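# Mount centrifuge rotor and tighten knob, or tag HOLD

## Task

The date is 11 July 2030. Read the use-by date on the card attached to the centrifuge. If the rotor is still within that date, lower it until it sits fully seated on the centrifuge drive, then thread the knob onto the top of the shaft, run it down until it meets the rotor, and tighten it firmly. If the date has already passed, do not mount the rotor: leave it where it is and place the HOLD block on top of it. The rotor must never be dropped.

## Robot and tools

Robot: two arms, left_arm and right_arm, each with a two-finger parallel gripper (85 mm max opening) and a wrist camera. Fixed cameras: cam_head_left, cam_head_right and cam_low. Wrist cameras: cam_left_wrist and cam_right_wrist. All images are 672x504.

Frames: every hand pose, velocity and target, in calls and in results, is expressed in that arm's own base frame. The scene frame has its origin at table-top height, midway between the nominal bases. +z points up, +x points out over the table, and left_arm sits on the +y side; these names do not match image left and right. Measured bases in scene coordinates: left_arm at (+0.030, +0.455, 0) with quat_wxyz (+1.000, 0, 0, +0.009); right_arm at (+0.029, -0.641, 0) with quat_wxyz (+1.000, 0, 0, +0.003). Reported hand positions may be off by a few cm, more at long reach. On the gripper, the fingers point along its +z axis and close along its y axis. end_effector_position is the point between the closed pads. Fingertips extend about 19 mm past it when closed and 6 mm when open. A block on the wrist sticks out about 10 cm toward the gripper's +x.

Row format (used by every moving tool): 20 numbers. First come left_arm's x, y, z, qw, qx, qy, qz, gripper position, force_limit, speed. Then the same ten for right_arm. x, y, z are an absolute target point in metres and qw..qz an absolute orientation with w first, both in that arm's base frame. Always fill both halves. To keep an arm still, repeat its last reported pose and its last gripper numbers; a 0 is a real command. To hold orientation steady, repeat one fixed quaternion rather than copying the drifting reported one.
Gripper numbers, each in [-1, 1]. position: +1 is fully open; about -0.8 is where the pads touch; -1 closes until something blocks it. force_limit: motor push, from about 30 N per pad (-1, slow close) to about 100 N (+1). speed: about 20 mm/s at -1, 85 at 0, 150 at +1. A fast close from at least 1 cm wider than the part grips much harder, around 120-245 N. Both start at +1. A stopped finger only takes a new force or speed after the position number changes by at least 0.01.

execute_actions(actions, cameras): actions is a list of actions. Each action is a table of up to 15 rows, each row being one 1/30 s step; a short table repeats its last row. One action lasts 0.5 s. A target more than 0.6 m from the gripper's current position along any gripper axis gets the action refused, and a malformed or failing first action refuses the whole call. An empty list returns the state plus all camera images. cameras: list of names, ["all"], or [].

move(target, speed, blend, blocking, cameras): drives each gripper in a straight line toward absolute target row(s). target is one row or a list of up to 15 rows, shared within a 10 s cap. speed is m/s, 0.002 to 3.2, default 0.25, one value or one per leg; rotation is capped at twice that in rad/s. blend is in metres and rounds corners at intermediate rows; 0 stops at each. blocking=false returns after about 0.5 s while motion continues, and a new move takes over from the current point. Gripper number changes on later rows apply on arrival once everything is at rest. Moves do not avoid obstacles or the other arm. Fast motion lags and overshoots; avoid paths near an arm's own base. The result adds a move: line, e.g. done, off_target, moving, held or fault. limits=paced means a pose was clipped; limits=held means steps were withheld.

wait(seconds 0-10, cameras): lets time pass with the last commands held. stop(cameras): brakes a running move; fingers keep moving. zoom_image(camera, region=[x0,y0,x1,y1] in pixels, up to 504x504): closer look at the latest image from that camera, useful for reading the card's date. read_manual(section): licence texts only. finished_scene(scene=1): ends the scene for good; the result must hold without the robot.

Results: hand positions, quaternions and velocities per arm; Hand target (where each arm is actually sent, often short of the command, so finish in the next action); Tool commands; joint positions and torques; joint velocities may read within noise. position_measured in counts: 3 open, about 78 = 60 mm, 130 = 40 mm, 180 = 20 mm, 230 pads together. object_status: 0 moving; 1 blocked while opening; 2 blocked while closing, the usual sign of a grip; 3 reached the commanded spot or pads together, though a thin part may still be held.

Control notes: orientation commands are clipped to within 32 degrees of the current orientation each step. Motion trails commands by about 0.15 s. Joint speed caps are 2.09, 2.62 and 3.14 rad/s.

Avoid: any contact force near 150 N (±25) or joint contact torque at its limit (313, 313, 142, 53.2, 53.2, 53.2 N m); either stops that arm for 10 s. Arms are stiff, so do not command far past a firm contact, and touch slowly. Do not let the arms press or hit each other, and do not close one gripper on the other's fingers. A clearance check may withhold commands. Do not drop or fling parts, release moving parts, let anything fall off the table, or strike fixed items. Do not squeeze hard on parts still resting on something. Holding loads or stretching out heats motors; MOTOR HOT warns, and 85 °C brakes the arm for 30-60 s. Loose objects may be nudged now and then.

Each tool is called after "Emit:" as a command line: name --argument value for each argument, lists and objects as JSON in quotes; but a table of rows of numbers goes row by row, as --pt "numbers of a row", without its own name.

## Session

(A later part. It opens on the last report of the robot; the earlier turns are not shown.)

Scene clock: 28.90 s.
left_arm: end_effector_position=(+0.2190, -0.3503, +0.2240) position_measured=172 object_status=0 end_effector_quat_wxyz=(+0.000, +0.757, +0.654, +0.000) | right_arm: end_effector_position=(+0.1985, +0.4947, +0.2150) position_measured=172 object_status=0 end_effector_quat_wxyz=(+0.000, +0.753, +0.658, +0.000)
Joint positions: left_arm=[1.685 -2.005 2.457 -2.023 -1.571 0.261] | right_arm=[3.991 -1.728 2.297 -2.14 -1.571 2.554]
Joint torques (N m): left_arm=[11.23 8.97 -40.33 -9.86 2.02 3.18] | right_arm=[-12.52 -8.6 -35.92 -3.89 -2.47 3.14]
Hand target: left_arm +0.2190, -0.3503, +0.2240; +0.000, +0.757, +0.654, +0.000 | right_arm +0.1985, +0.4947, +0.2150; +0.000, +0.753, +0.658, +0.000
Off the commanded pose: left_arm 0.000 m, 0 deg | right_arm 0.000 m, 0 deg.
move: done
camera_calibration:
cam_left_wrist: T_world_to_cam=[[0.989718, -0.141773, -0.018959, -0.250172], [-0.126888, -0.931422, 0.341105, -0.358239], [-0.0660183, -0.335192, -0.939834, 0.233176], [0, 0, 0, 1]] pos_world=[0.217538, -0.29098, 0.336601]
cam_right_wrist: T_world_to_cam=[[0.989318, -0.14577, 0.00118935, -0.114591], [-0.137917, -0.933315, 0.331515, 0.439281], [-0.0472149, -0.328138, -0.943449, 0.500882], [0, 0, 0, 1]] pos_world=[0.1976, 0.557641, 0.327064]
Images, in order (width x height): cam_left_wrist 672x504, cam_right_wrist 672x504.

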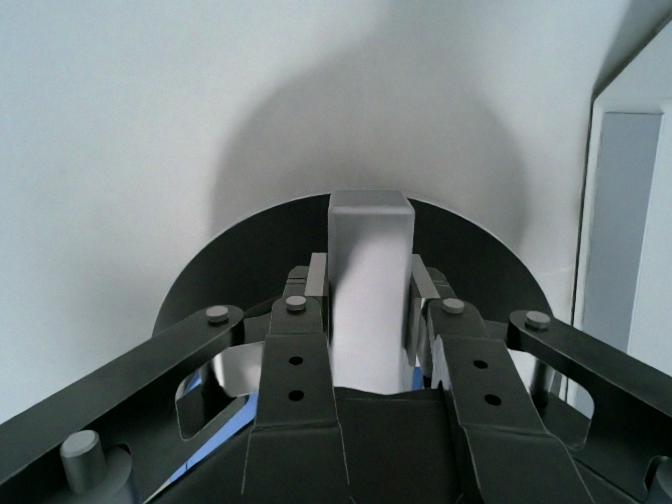

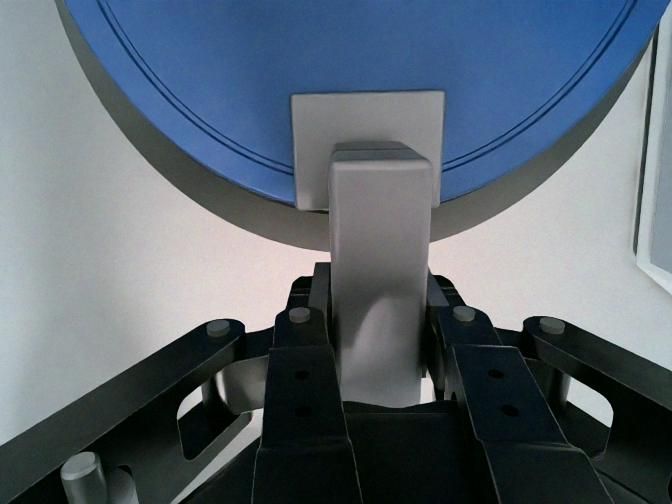

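Emit:
move --target '[0.219,-0.3503,0.254,0,0.7568,0.6537,0,-1,0.2,-1,0.1985,0.4947,0.245,0,0.7528,0.6583,0,-1,0.2,-1]' --speed 0.06 --cameras '["cam_left_wrist","cam_right_wrist","cam_head_right"]'

Scene clock: 30.10 s.
left_arm: end_effector_position=(+0.2190, -0.3503, +0.2539) position_measured=172 object_status=2 end_effector_quat_wxyz=(+0.000, +0.757, +0.654, +0.000) | right_arm: end_effector_position=(+0.1985, +0.4947, +0.2449) position_measured=172 object_status=2 end_effector_quat_wxyz=(+0.000, +0.753, +0.658, +0.000)
Joint positions: left_arm=[1.686 -2.035 2.414 -1.95 -1.571 0.261] | right_arm=[3.991 -1.761 2.262 -2.072 -1.571 2.554]
Joint torques (N m): left_arm=[-3.91 -60.96 -74.81 0.65 -1.12 -0.43] | right_arm=[-20.85 -44.92 -61.52 -1.1 -3.06 2.64]
Hand target: left_arm +0.2190, -0.3503, +0.2540; +0.000, +0.757, +0.654, +0.000 | right_arm +0.1985, +0.4947, +0.2450; +0.000, +0.753, +0.658, +0.000
Off the commanded pose: left_arm 0.000 m, 0 deg | right_arm 0.000 m, 0 deg.
move: done
camera_calibration:
cam_left_wrist: T_world_to_cam=[[0.989724, -0.141739, -0.0188663, -0.249631], [-0.126888, -0.931426, 0.341093, -0.368435], [-0.0659188, -0.335194, -0.93984, 0.261257], [0, 0, 0, 1]] pos_world=[0.217538, -0.29098, 0.366501]
cam_right_wrist: T_world_to_cam=[[0.989309, -0.14583, 0.00131518, -0.114736], [-0.138016, -0.933304, 0.331504, 0.4294], [-0.0471158, -0.328141, -0.943453, 0.529079], [0, 0, 0, 1]] pos_world=[0.197701, 0.557641, 0.356964]
Images, in order (width x height): cam_head_right 672x504, cam_left_wrist 672x504, cam_right_wrist 672x504.

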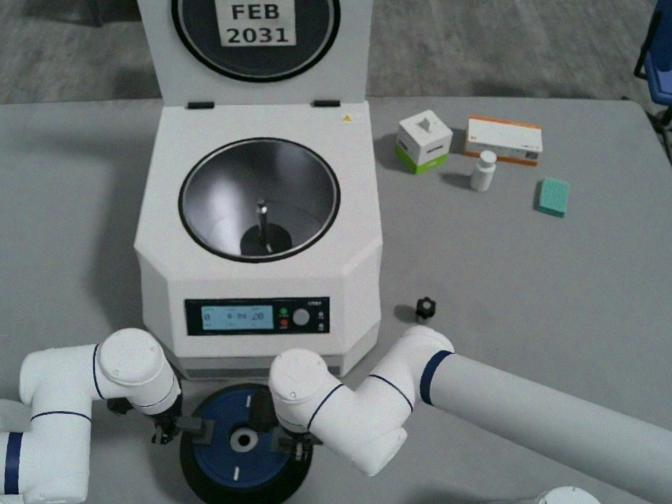

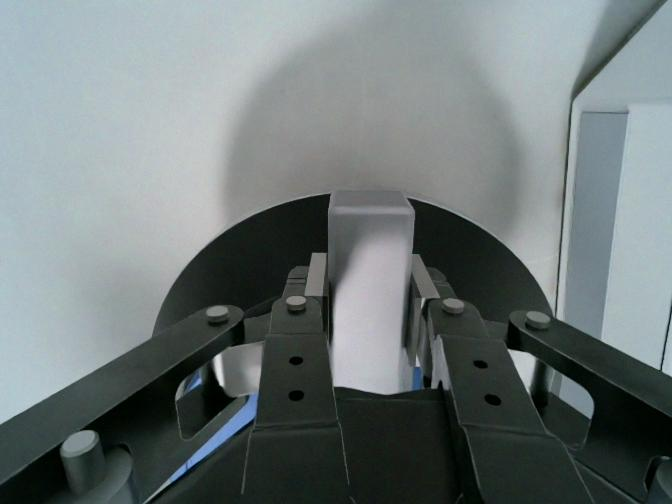

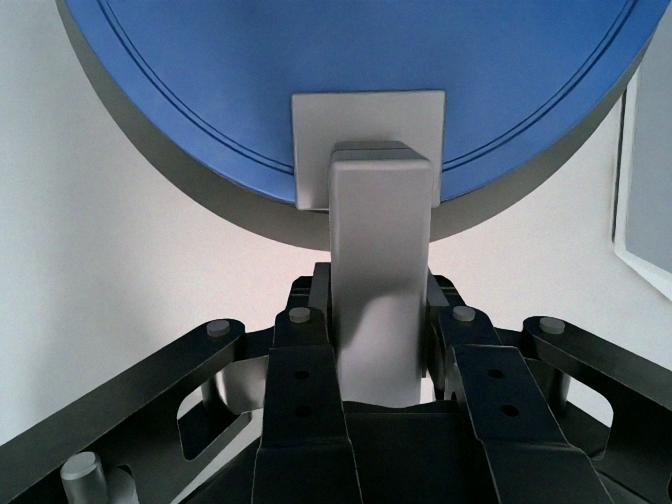

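Emit:
move --pt "0.219 -0.3503 0.50 0 0.7568 0.6537 0 -1 0.2 -1 0.1985 0.4947 0.491 0 0.7528 0.6583 0 -1 0.2 -1" --pt "0.3364 -0.3577 0.55 0 0.7059 0.7083 0 -1 0.2 -1 0.3533 0.4867 0.541 0 0.7017 0.7125 0 -1 0.2 -1" --pt "0.4538 -0.3680 0.574 0 0.6512 0.7589 0 -1 0.2 -1 0.5082 0.4815 0.565 0 0.6466 0.7628 0 -1 0.2 -1" --pt "0.5715 -0.3810 0.574 0 0.5928 0.8054 0 -1 0.2 -1 0.6628 0.4790 0.565 0 0.5879 0.8089 0 -1 0.2 -1" --pt "0.690 -0.3966 0.574 0 0.5311 0.8473 0 -1 0.2 -1 0.8165 0.4792 0.565 0 0.5259 0.8506 0 -1 0.2 -1" --speed 0.18 --blend '[0.03,0.02,0.02,0.02,0]' --cameras '["all"]'

Scene clock: 36.13 s.
left_arm: end_effector_position=(+0.6900, -0.3966, +0.5740) position_measured=172 object_status=2 end_effector_quat_wxyz=(+0.000, +0.531, +0.847, +0.000) | right_arm: end_effector_position=(+0.8164, +0.4792, +0.5650) position_measured=172 object_status=2 end_effector_quat_wxyz=(+0.000, +0.526, +0.851, +0.000)
Joint positions: left_arm=[2.395 -1.426 1.338 -1.483 -1.571 0.373] | right_arm=[3.484 -1.157 1.004 -1.418 -1.571 1.45]
Joint torques (N m): left_arm=[-4.16 -109.44 -97.15 -16.12 -4.61 -1.37] | right_arm=[26.09 -78.72 -77 -3.61 3.51 -3.22]
Hand target: left_arm +0.6900, -0.3966, +0.5740; +0.000, +0.531, +0.847, +0.000 | right_arm +0.8165, +0.4792, +0.5650; +0.000, +0.526, +0.851, +0.000
Off the commanded pose: left_arm 0.000 m, 0 deg | right_arm 0.000 m, 0 deg.
move: done
camera_calibration:
cam_left_wrist: T_world_to_cam=[[0.898281, 0.439016, -0.0188678, -0.422869], [0.418529, -0.841702, 0.341133, -0.801788], [0.133882, -0.31433, -0.939826, 0.448023], [0, 0, 0, 1]] pos_world=[0.655445, -0.348393, 0.686601]
cam_right_wrist: T_world_to_cam=[[0.900178, 0.43552, 0.00129343, -0.93447], [0.410507, -0.849463, 0.331506, -0.0939644], [0.145476, -0.297884, -0.943452, 0.683348], [0, 0, 0, 1]] pos_world=[0.780352, 0.530719, 0.677064]

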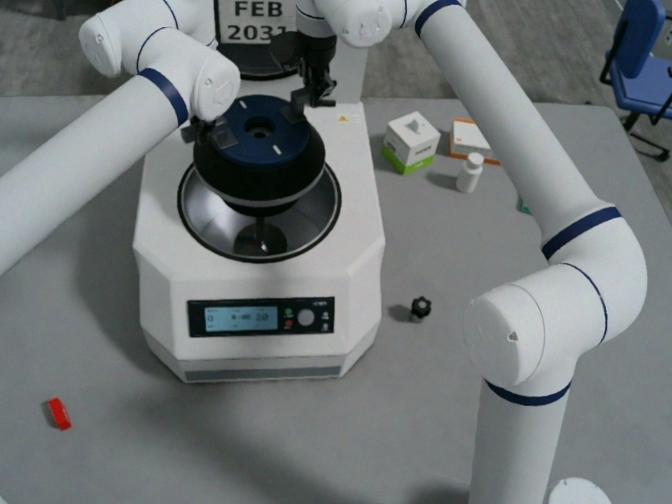

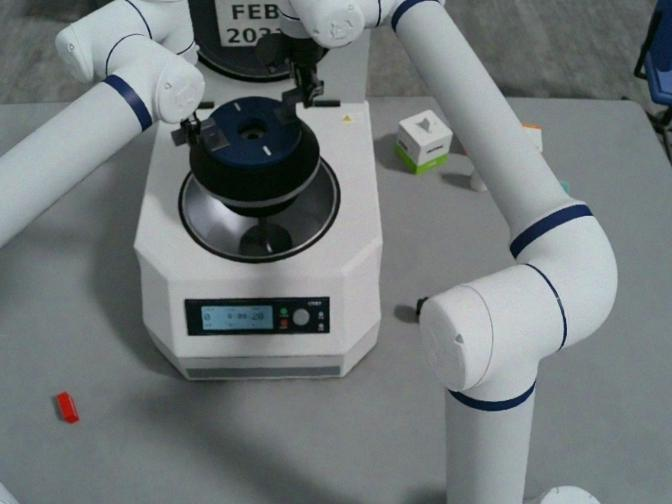

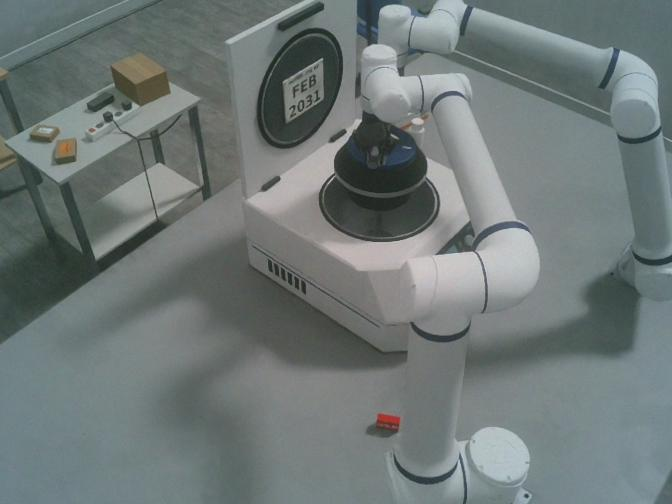

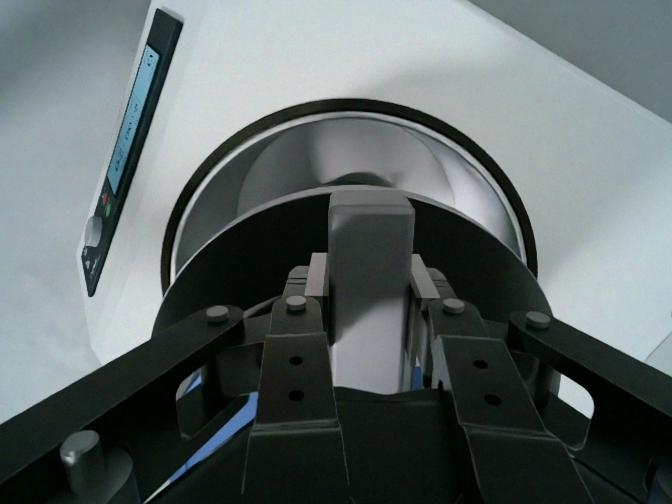

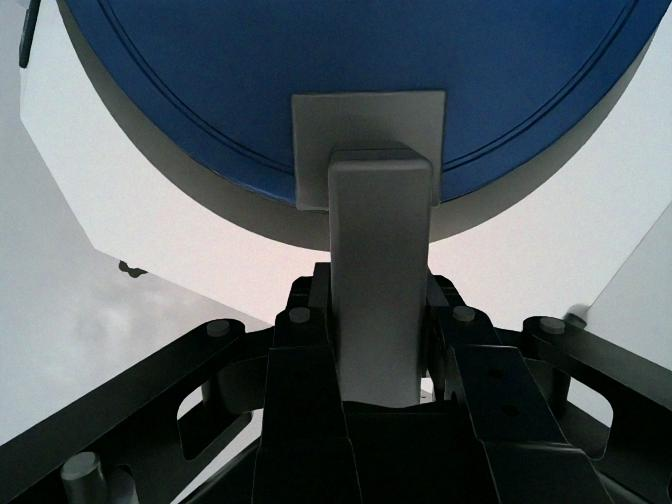

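Emit:
zoom_image --camera "cam_head_left" --region '[180, 80, 340, 220]'

Emit:
zoom_image --camera "cam_head_right" --region '[180, 80, 340, 220]'

Emit:
zoom_image --camera "cam_low" --region '[300, 100, 460, 260]'

Scaled by 3.150.

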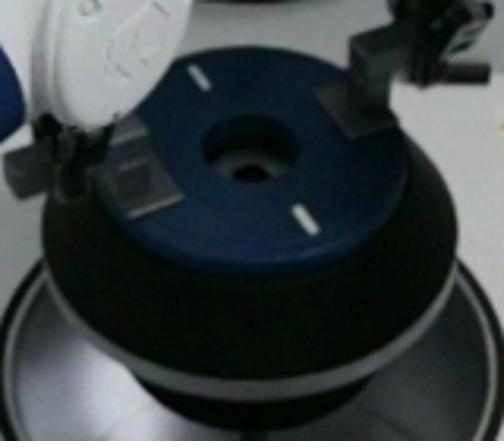

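Scaled by 3.150.

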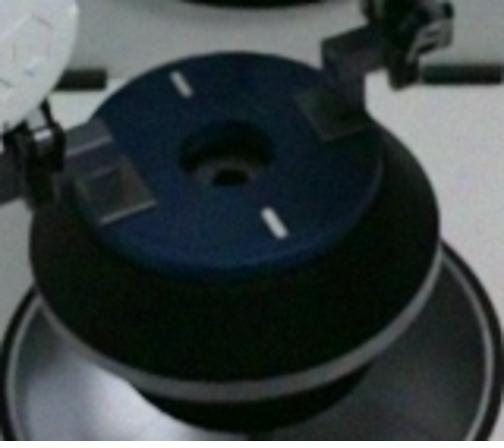

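Scaled by 3.150.

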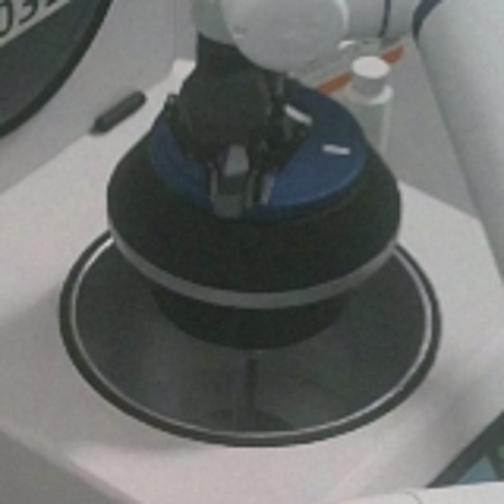

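Emit:
move --target '[0.690,-0.3966,0.534,0,0.5311,0.8473,0,-1,0.2,-1,0.8165,0.4792,0.525,0,0.5259,0.8506,0,-1,0.2,-1]' --speed 0.08 --cameras '["cam_head_left","cam_head_right","cam_low"]'

Emit:
zoom_image --camera "cam_low" --region '[300, 120, 460, 280]'

Emit:
zoom_image --camera "cam_head_right" --region '[180, 80, 340, 260]'

Scene clock: 37.73 s.
left_arm: end_effector_position=(+0.6900, -0.3966, +0.5341) position_measured=172 object_status=2 end_effector_quat_wxyz=(+0.000, +0.531, +0.847, +0.000) | right_arm: end_effector_position=(+0.8165, +0.4792, +0.5251) position_measured=172 object_status=2 end_effector_quat_wxyz=(+0.000, +0.526, +0.851, +0.000)
Joint positions: left_arm=[2.395 -1.429 1.412 -1.553 -1.571 0.373] | right_arm=[3.484 -1.165 1.087 -1.492 -1.571 1.45]
Joint torques (N m): left_arm=[-10.63 -159.21 -77.62 -22.39 -2.42 -0.34] | right_arm=[37.74 -97.73 -59.42 -6.54 5.48 -2.71]
Hand target: left_arm +0.6900, -0.3966, +0.5340; +0.000, +0.531, +0.847, +0.000 | right_arm +0.8165, +0.4792, +0.5250; +0.000, +0.526, +0.851, +0.000
Off the commanded pose: left_arm 0.000 m, 0 deg | right_arm 0.000 m, 0 deg.
move: done
Images, in order (width x height): cam_head_left 672x504, cam_head_right 672x504, cam_low 672x504.

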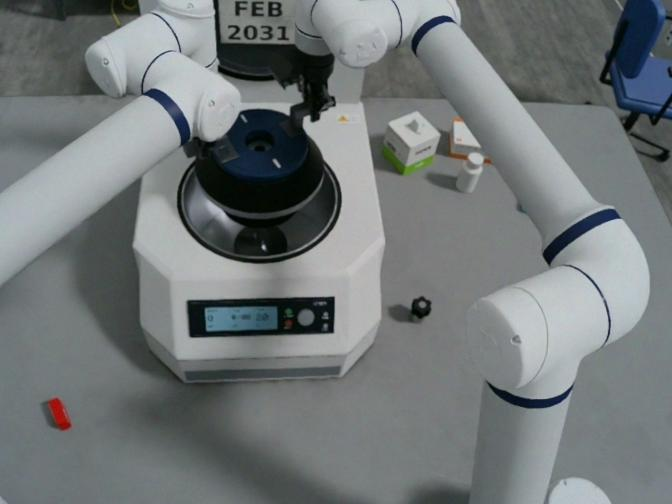

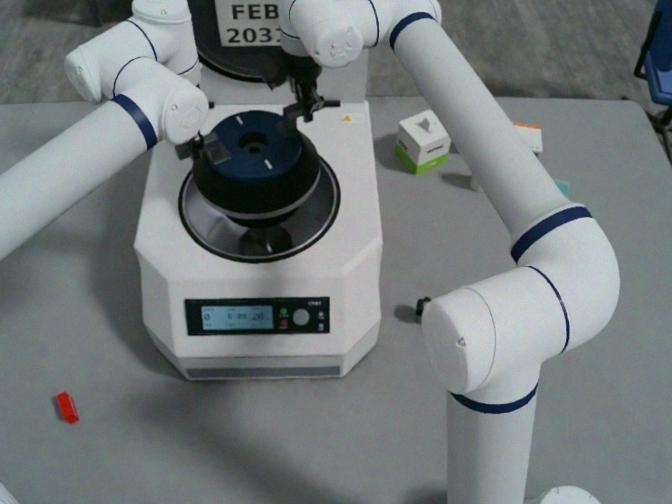

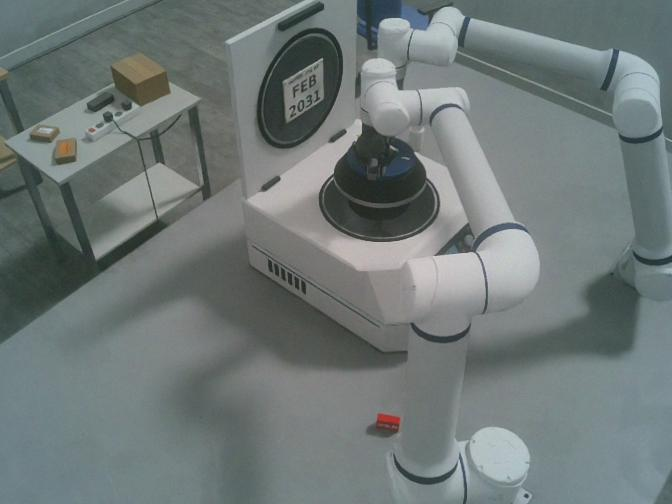

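Scaled by 3.150.

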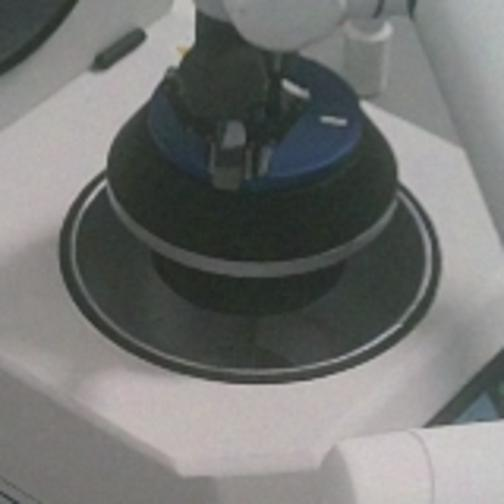

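Scaled by 2.800.

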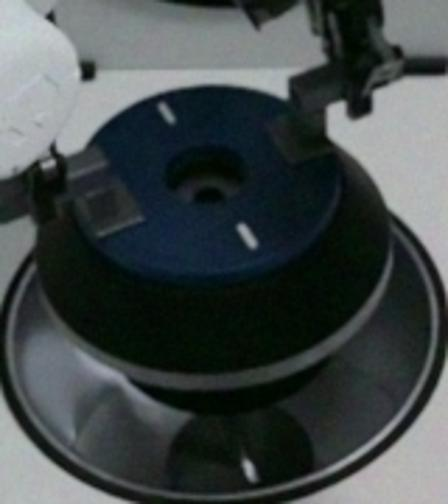

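Emit:
move --target '[0.690,-0.3966,0.514,0,0.5311,0.8473,0,-1,0.2,-1,0.8165,0.4792,0.505,0,0.5259,0.8506,0,-1,0.2,-1]' --speed 0.05

Emit:
move --target '[0.690,-0.3966,0.502,0,0.5311,0.8473,0,-1,0.2,-1,0.8165,0.4792,0.493,0,0.5259,0.8506,0,-1,0.2,-1]' --speed 0.03

Emit:
move --target '[0.690,-0.3966,0.492,0,0.5311,0.8473,0,-1,0.2,-1,0.8165,0.4792,0.483,0,0.5259,0.8506,0,-1,0.2,-1]' --speed 0.03 --cameras '["cam_head_right","cam_left_wrist","cam_right_wrist"]'

Emit:
zoom_image --camera "cam_head_right" --region '[180, 80, 340, 260]'

Scene clock: 38.87 s.
left_arm: end_effector_position=(+0.6900, -0.3966, +0.5142) position_measured=172 object_status=2 end_effector_quat_wxyz=(+0.000, +0.531, +0.847, +0.000) | right_arm: end_effector_position=(+0.8165, +0.4792, +0.5052) position_measured=172 object_status=2 end_effector_quat_wxyz=(+0.000, +0.526, +0.851, +0.000)
Joint positions: left_arm=[2.395 -1.429 1.447 -1.588 -1.571 0.373] | right_arm=[3.484 -1.167 1.125 -1.528 -1.571 1.45]
Joint torques (N m): left_arm=[-18.44 -127.44 -77.89 -22.35 -0.75 0.19] | right_arm=[38.4 -96.28 -61.8 -6.54 5.79 -2.13]
Hand target: left_arm +0.6900, -0.3966, +0.5140; +0.000, +0.531, +0.847, +0.000 | right_arm +0.8165, +0.4792, +0.5050; +0.000, +0.526, +0.851, +0.000
Off the commanded pose: left_arm 0.000 m, 0 deg | right_arm 0.000 m, 0 deg.
move: done

Scene clock: 39.67 s.
left_arm: end_effector_position=(+0.6900, -0.3966, +0.5021) position_measured=172 object_status=2 end_effector_quat_wxyz=(+0.000, +0.531, +0.847, +0.000) | right_arm: end_effector_position=(+0.8165, +0.4792, +0.4931) position_measured=172 object_status=2 end_effector_quat_wxyz=(+0.000, +0.526, +0.851, +0.000)
Joint positions: left_arm=[2.395 -1.428 1.467 -1.609 -1.571 0.373] | right_arm=[3.484 -1.168 1.147 -1.55 -1.571 1.45]
Joint torques (N m): left_arm=[-25.97 -116.83 -78.09 -22.5 -1.05 0.57] | right_arm=[31.72 -96.31 -59.96 -6.28 4.33 -2.18]
Hand target: left_arm +0.6900, -0.3966, +0.5020; +0.000, +0.531, +0.847, +0.000 | right_arm +0.8165, +0.4792, +0.4930; +0.000, +0.526, +0.851, +0.000
Off the commanded pose: left_arm 0.000 m, 0 deg | right_arm 0.000 m, 0 deg.
move: done

Scene clock: 40.43 s.
left_arm: end_effector_position=(+0.6900, -0.3966, +0.4921) position_measured=172 object_status=2 end_effector_quat_wxyz=(+0.000, +0.531, +0.847, +0.000) | right_arm: end_effector_position=(+0.8165, +0.4792, +0.4831) position_measured=172 object_status=2 end_effector_quat_wxyz=(+0.000, +0.526, +0.851, +0.000)
Joint positions: left_arm=[2.395 -1.428 1.484 -1.627 -1.571 0.373] | right_arm=[3.484 -1.168 1.165 -1.567 -1.571 1.45]
Joint torques (N m): left_arm=[-28.68 -116.98 -78.66 -22.5 -1.23 0.67] | right_arm=[25.36 -96.8 -60.83 -6.2 3.64 -1.91]
Hand target: left_arm +0.6900, -0.3966, +0.4920; +0.000, +0.531, +0.847, +0.000 | right_arm +0.8165, +0.4792, +0.4830; +0.000, +0.526, +0.851, +0.000
Off the commanded pose: left_arm 0.000 m, 0 deg | right_arm 0.000 m, 0 deg.
move: done
camera_calibration:
cam_left_wrist: T_world_to_cam=[[0.898244, 0.439091, -0.0188991, -0.424345], [0.418609, -0.841662, 0.341132, -0.773887], [0.133881, -0.314331, -0.939826, 0.371051], [0, 0, 0, 1]] pos_world=[0.655445, -0.348393, 0.604701]
cam_right_wrist: T_world_to_cam=[[0.900141, 0.435597, 0.00126395, -0.934492], [0.410588, -0.849424, 0.331505, -0.0668536], [0.145476, -0.297883, -0.943453, 0.606094], [0, 0, 0, 1]] pos_world=[0.780451, 0.530819, 0.595164]
Images, in order (width x height): cam_head_right 672x504, cam_left_wrist 672x504, cam_right_wrist 672x504.

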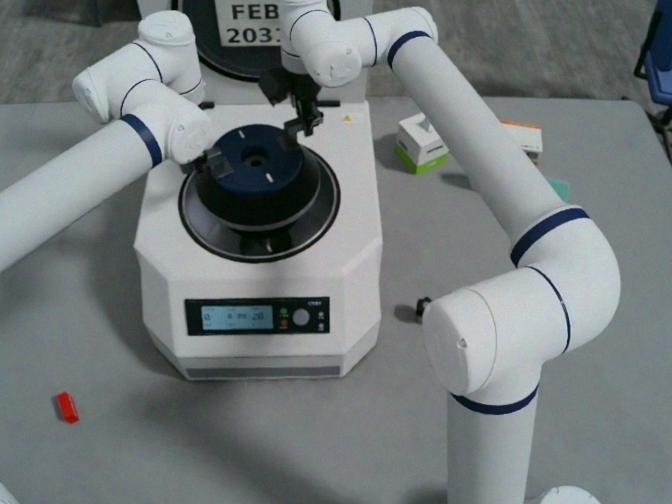

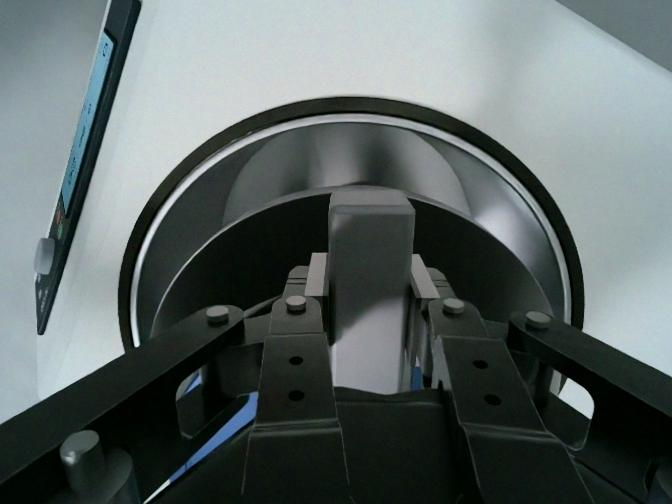

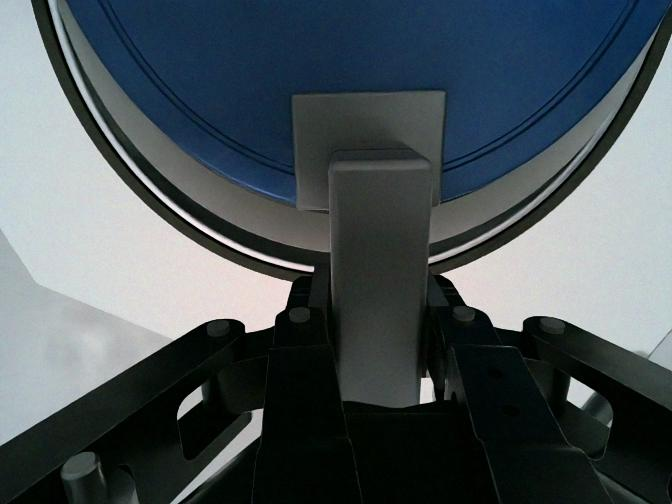

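Scaled by 2.800.

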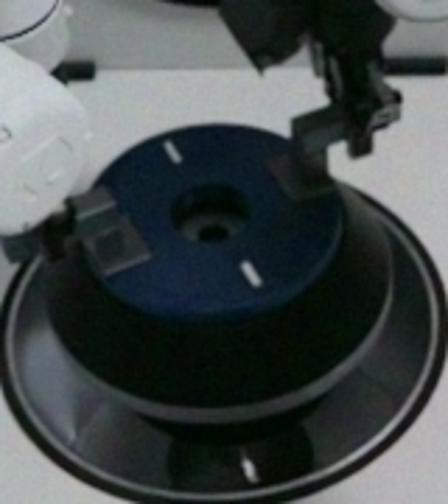

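Emit:
move --target '[0.690,-0.3966,0.477,0,0.5311,0.8473,0,-1,0.2,-1,0.8165,0.4792,0.468,0,0.5259,0.8506,0,-1,0.2,-1]' --speed 0.03

Emit:
move --target '[0.690,-0.3966,0.462,0,0.5311,0.8473,0,-1,0.2,-1,0.8165,0.4792,0.453,0,0.5259,0.8506,0,-1,0.2,-1]' --speed 0.03

Emit:
move --target '[0.690,-0.3966,0.447,0,0.5311,0.8473,0,-1,0.2,-1,0.8165,0.4792,0.438,0,0.5259,0.8506,0,-1,0.2,-1]' --speed 0.03 --cameras '["cam_head_right","cam_left_wrist","cam_right_wrist"]'

Emit:
zoom_image --camera "cam_head_right" --region '[180, 80, 340, 260]'

Scene clock: 41.53 s.
left_arm: end_effector_position=(+0.6900, -0.3966, +0.4772) position_measured=172 object_status=2 end_effector_quat_wxyz=(+0.000, +0.531, +0.847, +0.000) | right_arm: end_effector_position=(+0.8165, +0.4792, +0.4680) position_measured=172 object_status=2 end_effector_quat_wxyz=(+0.000, +0.526, +0.851, +0.000)
Joint positions: left_arm=[2.395 -1.426 1.508 -1.653 -1.571 0.373] | right_arm=[3.484 -1.168 1.191 -1.593 -1.571 1.45]
Joint torques (N m): left_arm=[-25.07 -83.36 -69.57 -26.63 -1.82 1.17] | right_arm=[23.91 -98.87 -73.41 -9.55 2.5 -2.05]
Hand target: left_arm +0.6900, -0.3966, +0.4770; +0.000, +0.531, +0.847, +0.000 | right_arm +0.8165, +0.4792, +0.4680; +0.000, +0.526, +0.851, +0.000
Off the commanded pose: left_arm 0.000 m, 0 deg | right_arm 0.000 m, 0 deg.
move: done

Scene clock: 42.37 s.
left_arm: end_effector_position=(+0.6900, -0.3966, +0.4622) position_measured=172 object_status=2 end_effector_quat_wxyz=(+0.000, +0.531, +0.847, +0.000) | right_arm: end_effector_position=(+0.8165, +0.4792, +0.4532) position_measured=172 object_status=2 end_effector_quat_wxyz=(+0.000, +0.526, +0.851, +0.000)
Joint positions: left_arm=[2.395 -1.424 1.532 -1.679 -1.571 0.373] | right_arm=[3.484 -1.167 1.216 -1.619 -1.571 1.45]
Joint torques (N m): left_arm=[-20.83 -69.08 -67.08 -27.46 -1.95 1.64] | right_arm=[24.07 -88.74 -76.12 -10.5 2.73 -1.75]
Hand target: left_arm +0.6900, -0.3966, +0.4620; +0.000, +0.531, +0.847, +0.000 | right_arm +0.8165, +0.4792, +0.4530; +0.000, +0.526, +0.851, +0.000
Off the commanded pose: left_arm 0.000 m, 0 deg | right_arm 0.000 m, 0 deg.
move: done

Scene clock: 43.20 s.
left_arm: end_effector_position=(+0.6900, -0.3966, +0.4472) position_measured=172 object_status=2 end_effector_quat_wxyz=(+0.000, +0.531, +0.847, +0.000) | right_arm: end_effector_position=(+0.8165, +0.4792, +0.4381) position_measured=172 object_status=2 end_effector_quat_wxyz=(+0.000, +0.526, +0.851, +0.000)
Joint positions: left_arm=[2.395 -1.421 1.555 -1.705 -1.571 0.373] | right_arm=[3.484 -1.165 1.24 -1.645 -1.571 1.45]
Joint torques (N m): left_arm=[-16.63 -63.37 -65.76 -28.4 -2.02 1.83] | right_arm=[23.69 -89.73 -78.82 -9.79 2.77 -1.82]
Hand target: left_arm +0.6900, -0.3966, +0.4470; +0.000, +0.531, +0.847, +0.000 | right_arm +0.8165, +0.4792, +0.4380; +0.000, +0.526, +0.851, +0.000
Off the commanded pose: left_arm 0.000 m, 0 deg | right_arm 0.000 m, 0 deg.
move: done
camera_calibration:
cam_left_wrist: T_world_to_cam=[[0.898244, 0.439091, -0.0188991, -0.425195], [0.418609, -0.841662, 0.341132, -0.758537], [0.133881, -0.314331, -0.939826, 0.328759], [0, 0, 0, 1]] pos_world=[0.655445, -0.348393, 0.559701]
cam_right_wrist: T_world_to_cam=[[0.900141, 0.435597, 0.00126395, -0.934435], [0.410588, -0.849424, 0.331505, -0.0519359], [0.145476, -0.297883, -0.943453, 0.563639], [0, 0, 0, 1]] pos_world=[0.780451, 0.530819, 0.550164]
Images, in order (width x height): cam_head_right 672x504, cam_left_wrist 672x504, cam_right_wrist 672x504.

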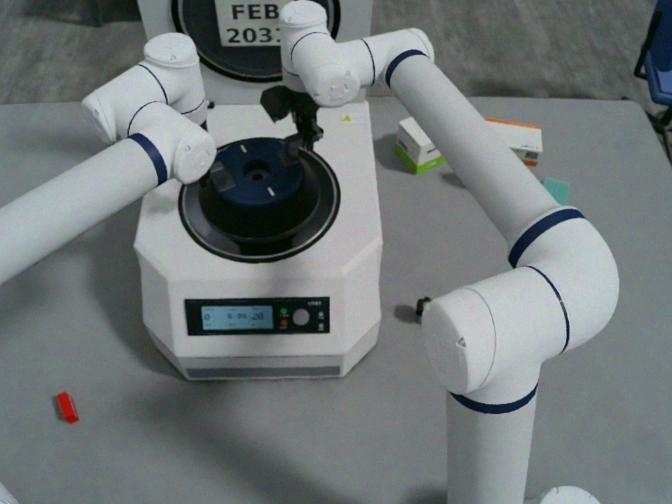

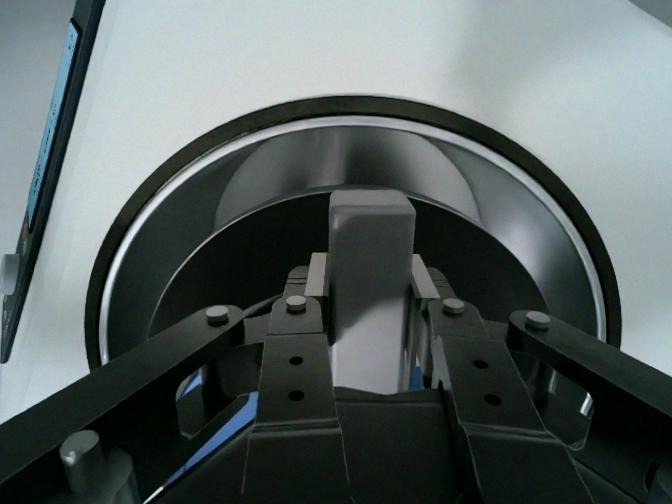

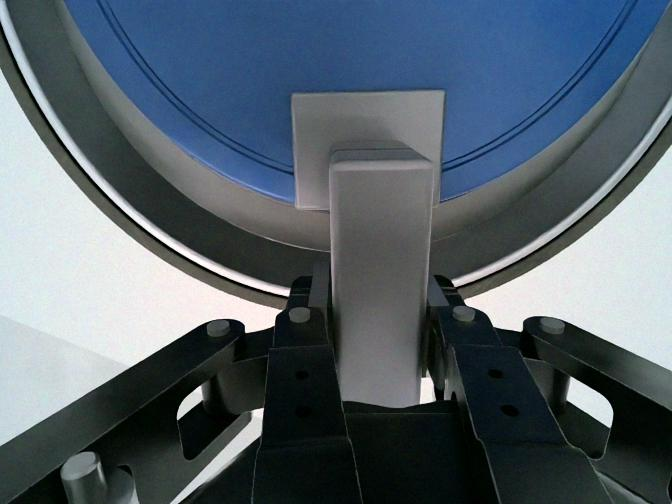

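Scaled by 2.800.

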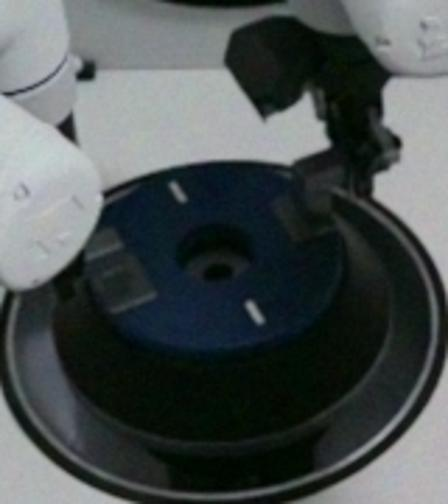

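Emit:
move --target '[0.690,-0.3966,0.427,0,0.5311,0.8473,0,-1,0.2,-1,0.8165,0.4792,0.418,0,0.5259,0.8506,0,-1,0.2,-1]' --speed 0.035

Emit:
move --target '[0.690,-0.3966,0.407,0,0.5311,0.8473,0,-1,0.2,-1,0.8165,0.4792,0.398,0,0.5259,0.8506,0,-1,0.2,-1]' --speed 0.035 --cameras '["cam_head_right","cam_head_left"]'

Emit:
zoom_image --camera "cam_head_right" --region '[200, 100, 320, 240]'

Emit:
zoom_image --camera "cam_head_left" --region '[200, 100, 320, 240]'

Scene clock: 44.40 s.
left_arm: end_effector_position=(+0.6900, -0.3966, +0.4271) position_measured=172 object_status=2 end_effector_quat_wxyz=(+0.000, +0.531, +0.847, +0.000) | right_arm: end_effector_position=(+0.8165, +0.4792, +0.4181) position_measured=172 object_status=2 end_effector_quat_wxyz=(+0.000, +0.526, +0.851, +0.000)
Joint positions: left_arm=[2.395 -1.416 1.584 -1.739 -1.571 0.373] | right_arm=[3.484 -1.162 1.27 -1.679 -1.571 1.45]
Joint torques (N m): left_arm=[-9.8 -58.11 -65.79 -30.24 -2.15 2.4] | right_arm=[17.24 -91.83 -76.98 -11.11 3.06 -1.41]
Hand target: left_arm +0.6900, -0.3966, +0.4270; +0.000, +0.531, +0.847, +0.000 | right_arm +0.8165, +0.4792, +0.4180; +0.000, +0.526, +0.851, +0.000
Off the commanded pose: left_arm 0.000 m, 0 deg | right_arm 0.000 m, 0 deg.
move: done

Scene clock: 45.33 s.
left_arm: end_effector_position=(+0.6900, -0.3966, +0.4071) position_measured=172 object_status=2 end_effector_quat_wxyz=(+0.000, +0.531, +0.847, +0.000) | right_arm: end_effector_position=(+0.8165, +0.4792, +0.3981) position_measured=172 object_status=2 end_effector_quat_wxyz=(+0.000, +0.526, +0.851, +0.000)
Joint positions: left_arm=[2.395 -1.41 1.613 -1.774 -1.571 0.373] | right_arm=[3.484 -1.158 1.3 -1.712 -1.571 1.45]
Joint torques (N m): left_arm=[-8.72 -35.99 -63.18 -33.16 -2.02 2.79] | right_arm=[9.58 -86.12 -77.02 -11.92 2.42 -1.52]
Hand target: left_arm +0.6900, -0.3966, +0.4070; +0.000, +0.531, +0.847, +0.000 | right_arm +0.8165, +0.4792, +0.3980; +0.000, +0.526, +0.851, +0.000
Off the commanded pose: left_arm 0.000 m, 0 deg | right_arm 0.000 m, 0 deg.
move: done
Images, in order (width x height): cam_head_left 672x504, cam_head_right 672x504.

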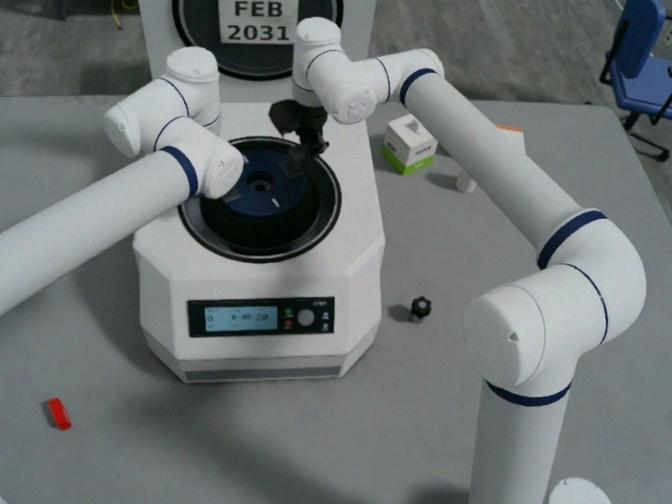

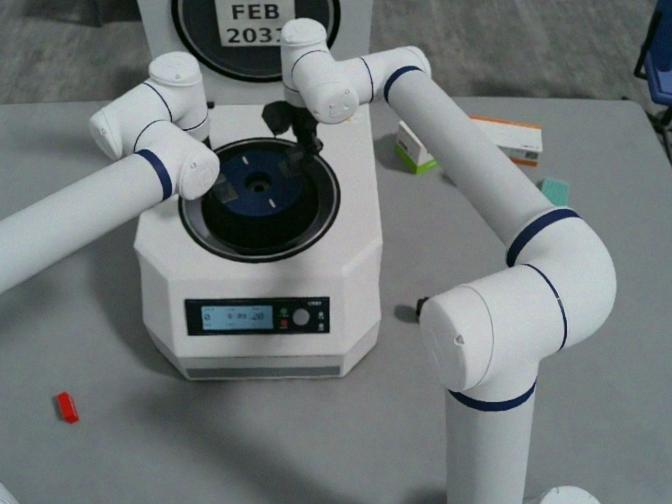

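Scaled by 3.600.

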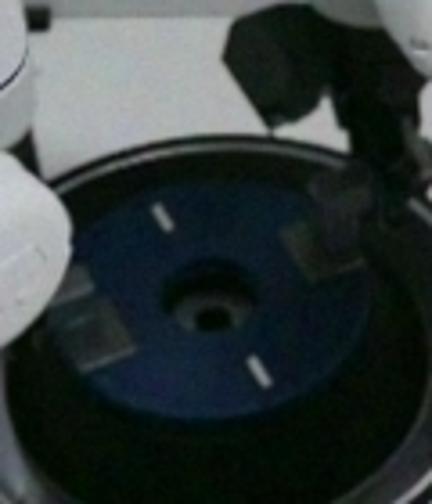

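Scaled by 3.600.

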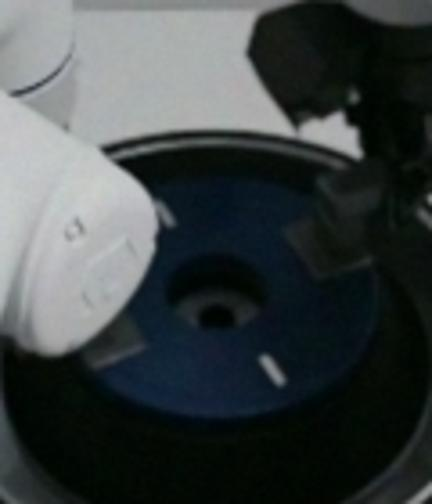

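Emit:
move --target '[0.6909,-0.3971,0.404,0,0.5311,0.8473,0,-1,0.2,-1,0.8165,0.4792,0.395,0,0.5259,0.8506,0,-1,0.2,-1]' --speed 0.02

Scene clock: 47.13 s.
left_arm: end_effector_position=(+0.6891, -0.3953, +0.4035) position_measured=172 object_status=2 end_effector_quat_wxyz=(-0.003, +0.531, +0.847, +0.000) | right_arm: end_effector_position=(+0.8165, +0.4793, +0.3950) position_measured=172 object_status=2 end_effector_quat_wxyz=(+0.000, +0.526, +0.851, +0.000)
Joint positions: left_arm=[2.395 -1.408 1.616 -1.772 -1.571 0.373] | right_arm=[3.484 -1.157 1.304 -1.718 -1.571 1.45]
Joint torques (N m): left_arm=[0.16 -109.38 -61.7 -6.82 0.71 0.78] | right_arm=[-16.94 -87.12 -68.3 -10.05 -2.95 -1.72]
Hand target: left_arm +0.6892, -0.3954, +0.4038; -0.003, +0.531, +0.847, +0.001 | right_arm +0.8165, +0.4792, +0.3950; +0.000, +0.526, +0.851, +0.000
Tool commands: left_gripper/position=-1.0 left_gripper/force_limit=+0.2 left_gripper/speed=-1.0 right_gripper/position=-1.0 right_gripper/force_limit=+0.2 right_gripper/speed=-1.0
Off the commanded pose: left_arm 0.003 m, 0 deg | right_arm 0.000 m, 0 deg.
FORCE FAULT: contact force on the left arm reached its limit, and that arm stopped. The contact can be on any part of that arm, not only on its tool. That arm's remaining commands of this call were not run. That arm is still stopped at the end of this call. That arm stays stopped for about 10 more seconds. Until then a move that you send moves the other arm only, and its call returns only when the move has ended. Once the stop has ended, the next robot result says so. If the stop ends while you think or write, that arm runs what you send next. While its stop runs, that arm takes no new command, but its gripper still runs the gripper command that each later call begins with. Until it ends, the stop uses up actions while you think or wait. An arm that is not stopped still takes commands.
move: fault (left_arm)

Emit:
wait --seconds 10

Emit:
wait --seconds 0.5

Scene clock: 57.30 s.
left_arm: end_effector_position=(+0.6891, -0.3953, +0.4034) position_measured=172 object_status=2 end_effector_quat_wxyz=(-0.003, +0.531, +0.847, +0.000) | right_arm: end_effector_position=(+0.8165, +0.4792, +0.3950) position_measured=172 object_status=2 end_effector_quat_wxyz=(+0.000, +0.526, +0.851, +0.000)
Joint positions: left_arm=[2.395 -1.408 1.616 -1.772 -1.571 0.373] | right_arm=[3.484 -1.157 1.304 -1.718 -1.571 1.45]
Joint torques (N m): left_arm=[0.13 -111.37 -61.88 -6.98 0.95 0.89] | right_arm=[-34.9 -100.39 -81.41 -9.76 -5.31 -2.46]
Hand target: left_arm +0.6891, -0.3953, +0.4034; -0.003, +0.531, +0.847, +0.000 | right_arm +0.8165, +0.4792, +0.3950; +0.000, +0.526, +0.851, +0.000
Tool commands: left_gripper/position=-1.0 left_gripper/force_limit=+0.2 left_gripper/speed=-1.0 right_gripper/position=-1.0 right_gripper/force_limit=+0.2 right_gripper/speed=-1.0
Off the commanded pose: left_arm 0.003 m, 0 deg | right_arm 0.000 m, 0 deg.
FORCE FAULT, CONTINUED: the left arm's stop, for the force fault that an earlier result reported, is over. The rest of the stop counts as 20 of the actions that you can send in this scene. That arm's target is now where it stood when the stop ended, not its last command. That arm accepts commands again.
wait: 10.00 s; at rest from the start

Scene clock: 57.80 s.
left_arm: end_effector_position=(+0.6890, -0.3953, +0.4034) position_measured=172 object_status=2 end_effector_quat_wxyz=(-0.003, +0.531, +0.847, +0.000) | right_arm: end_effector_position=(+0.8165, +0.4792, +0.3950) position_measured=172 object_status=2 end_effector_quat_wxyz=(+0.000, +0.526, +0.851, +0.000)
Joint positions: left_arm=[2.395 -1.408 1.616 -1.772 -1.571 0.373] | right_arm=[3.484 -1.157 1.304 -1.718 -1.571 1.45]
Joint torques (N m): left_arm=[0.01 -114.21 -78.79 -9.65 3.68 0.68] | right_arm=[-36.45 -100.19 -81.78 -9.71 -5.12 -2.38]
Hand target: left_arm +0.6891, -0.3953, +0.4034; -0.003, +0.531, +0.847, +0.000 | right_arm +0.8165, +0.4792, +0.3950; +0.000, +0.526, +0.851, +0.000
Tool commands: left_gripper/position=-1.0 left_gripper/force_limit=+0.2 left_gripper/speed=-1.0 right_gripper/position=-1.0 right_gripper/force_limit=+0.2 right_gripper/speed=-1.0
Off the commanded pose: left_arm 0.003 m, 0 deg | right_arm 0.000 m, 0 deg.
wait: 0.50 s; at rest by 0.17 s

Emit:
move --target '[0.6891,-0.3953,0.3954,-0.003,0.5311,0.8473,0,-1,0.2,-1,0.8165,0.4792,0.387,0,0.5259,0.8506,0,-1,0.2,-1]' --speed 0.02

Emit:
move --target '[0.6891,-0.3953,0.3874,-0.003,0.5311,0.8473,0,-1,0.2,-1,0.8165,0.4792,0.379,0,0.5259,0.8506,0,-1,0.2,-1]' --speed 0.02

Scene clock: 58.70 s.
left_arm: end_effector_position=(+0.6891, -0.3953, +0.3955) position_measured=172 object_status=2 end_effector_quat_wxyz=(-0.003, +0.531, +0.847, +0.000) | right_arm: end_effector_position=(+0.8165, +0.4792, +0.3871) position_measured=172 object_status=2 end_effector_quat_wxyz=(+0.000, +0.526, +0.851, +0.000)
Joint positions: left_arm=[2.396 -1.406 1.628 -1.787 -1.572 0.374] | right_arm=[3.484 -1.155 1.315 -1.731 -1.571 1.45]
Joint torques (N m): left_arm=[21.24 -97.62 -58.94 -14.81 1.18 3.6] | right_arm=[-34.06 -78.24 -70.05 -11.11 -3.54 -2.51]
Hand target: left_arm +0.6891, -0.3953, +0.3954; -0.003, +0.531, +0.847, +0.000 | right_arm +0.8165, +0.4792, +0.3870; +0.000, +0.526, +0.851, +0.000
Off the commanded pose: left_arm 0.000 m, 0 deg | right_arm 0.000 m, 0 deg.
move: done

Scene clock: 59.47 s.
left_arm: end_effector_position=(+0.6891, -0.3953, +0.3875) position_measured=172 object_status=2 end_effector_quat_wxyz=(-0.003, +0.531, +0.847, +0.000) | right_arm: end_effector_position=(+0.8165, +0.4792, +0.3791) position_measured=172 object_status=2 end_effector_quat_wxyz=(+0.000, +0.526, +0.851, +0.000)
Joint positions: left_arm=[2.396 -1.403 1.639 -1.801 -1.572 0.374] | right_arm=[3.484 -1.153 1.326 -1.744 -1.571 1.45]
Joint torques (N m): left_arm=[19.83 -88.59 -56.85 -16.64 1.94 3.38] | right_arm=[-33 -79.53 -68.89 -11.72 -2.12 -2.21]
Hand target: left_arm +0.6891, -0.3953, +0.3874; -0.003, +0.531, +0.847, +0.000 | right_arm +0.8165, +0.4792, +0.3790; +0.000, +0.526, +0.851, +0.000
Off the commanded pose: left_arm 0.000 m, 0 deg | right_arm 0.000 m, 0 deg.
move: done

Emit:
move --target '[0.6887,-0.3951,0.3794,-0.003,0.5311,0.8473,0,-1,0.2,-1,0.8165,0.4792,0.371,0,0.5259,0.8506,0,-1,0.2,-1]' --speed 0.02 --cameras '["cam_head_right","cam_left_wrist","cam_right_wrist"]'

Emit:
zoom_image --camera "cam_head_right" --region '[200, 120, 320, 240]'

Scene clock: 60.47 s.
left_arm: end_effector_position=(+0.6887, -0.3951, +0.3795) position_measured=172 object_status=2 end_effector_quat_wxyz=(-0.003, +0.531, +0.847, +0.000) | right_arm: end_effector_position=(+0.8165, +0.4792, +0.3712) position_measured=172 object_status=2 end_effector_quat_wxyz=(+0.000, +0.526, +0.851, +0.000)
Joint positions: left_arm=[2.396 -1.4 1.65 -1.815 -1.572 0.374] | right_arm=[3.484 -1.151 1.337 -1.757 -1.571 1.45]
Joint torques (N m): left_arm=[-2.07 -105.91 -54.7 -11.39 3.04 -1.63] | right_arm=[-34.16 -75.33 -67.69 -11.15 -4 -2.98]
Hand target: left_arm +0.6887, -0.3951, +0.3794; -0.003, +0.531, +0.847, +0.000 | right_arm +0.8165, +0.4792, +0.3710; +0.000, +0.526, +0.851, +0.000
Off the commanded pose: left_arm 0.000 m, 0 deg | right_arm 0.000 m, 0 deg.
move: done
camera_calibration:
cam_left_wrist: T_world_to_cam=[[0.898165, 0.439104, -0.0220687, -0.424739], [0.420289, -0.842781, 0.336268, -0.733353], [0.129057, -0.3113, -0.941508, 0.271021], [0, 0, 0, 1]] pos_world=[0.654729, -0.347183, 0.492398]
cam_right_wrist: T_world_to_cam=[[0.900141, 0.435597, 0.0012652, -0.934351], [0.410593, -0.849434, 0.331474, -0.0297082], [0.145464, -0.297854, -0.943463, 0.500427], [0, 0, 0, 1]] pos_world=[0.780451, 0.530819, 0.483164]
Images, in order (width x height): cam_head_right 672x504, cam_left_wrist 672x504, cam_right_wrist 672x504.

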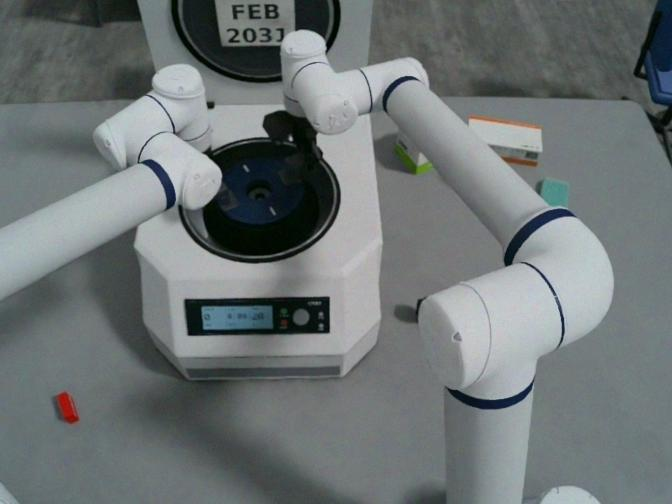

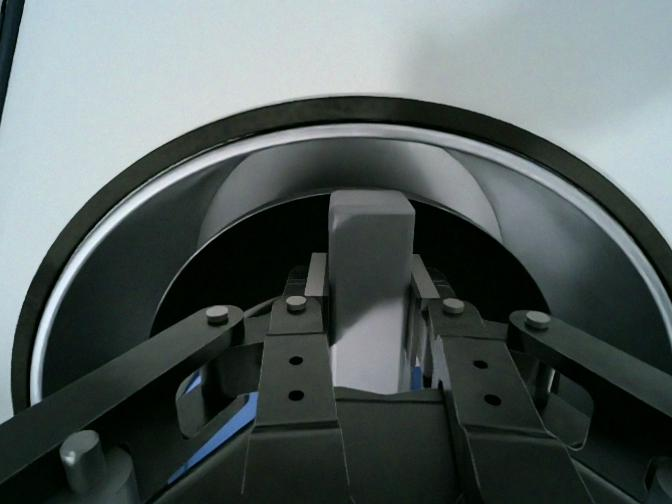

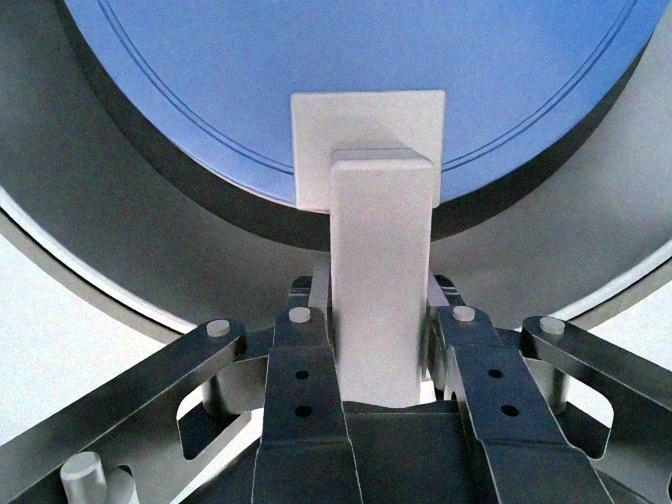

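Scaled by 4.200.

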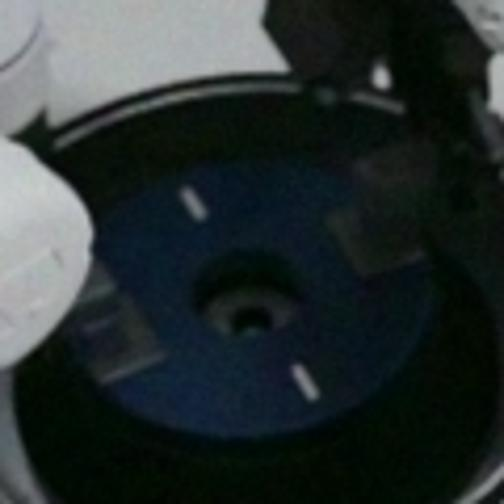

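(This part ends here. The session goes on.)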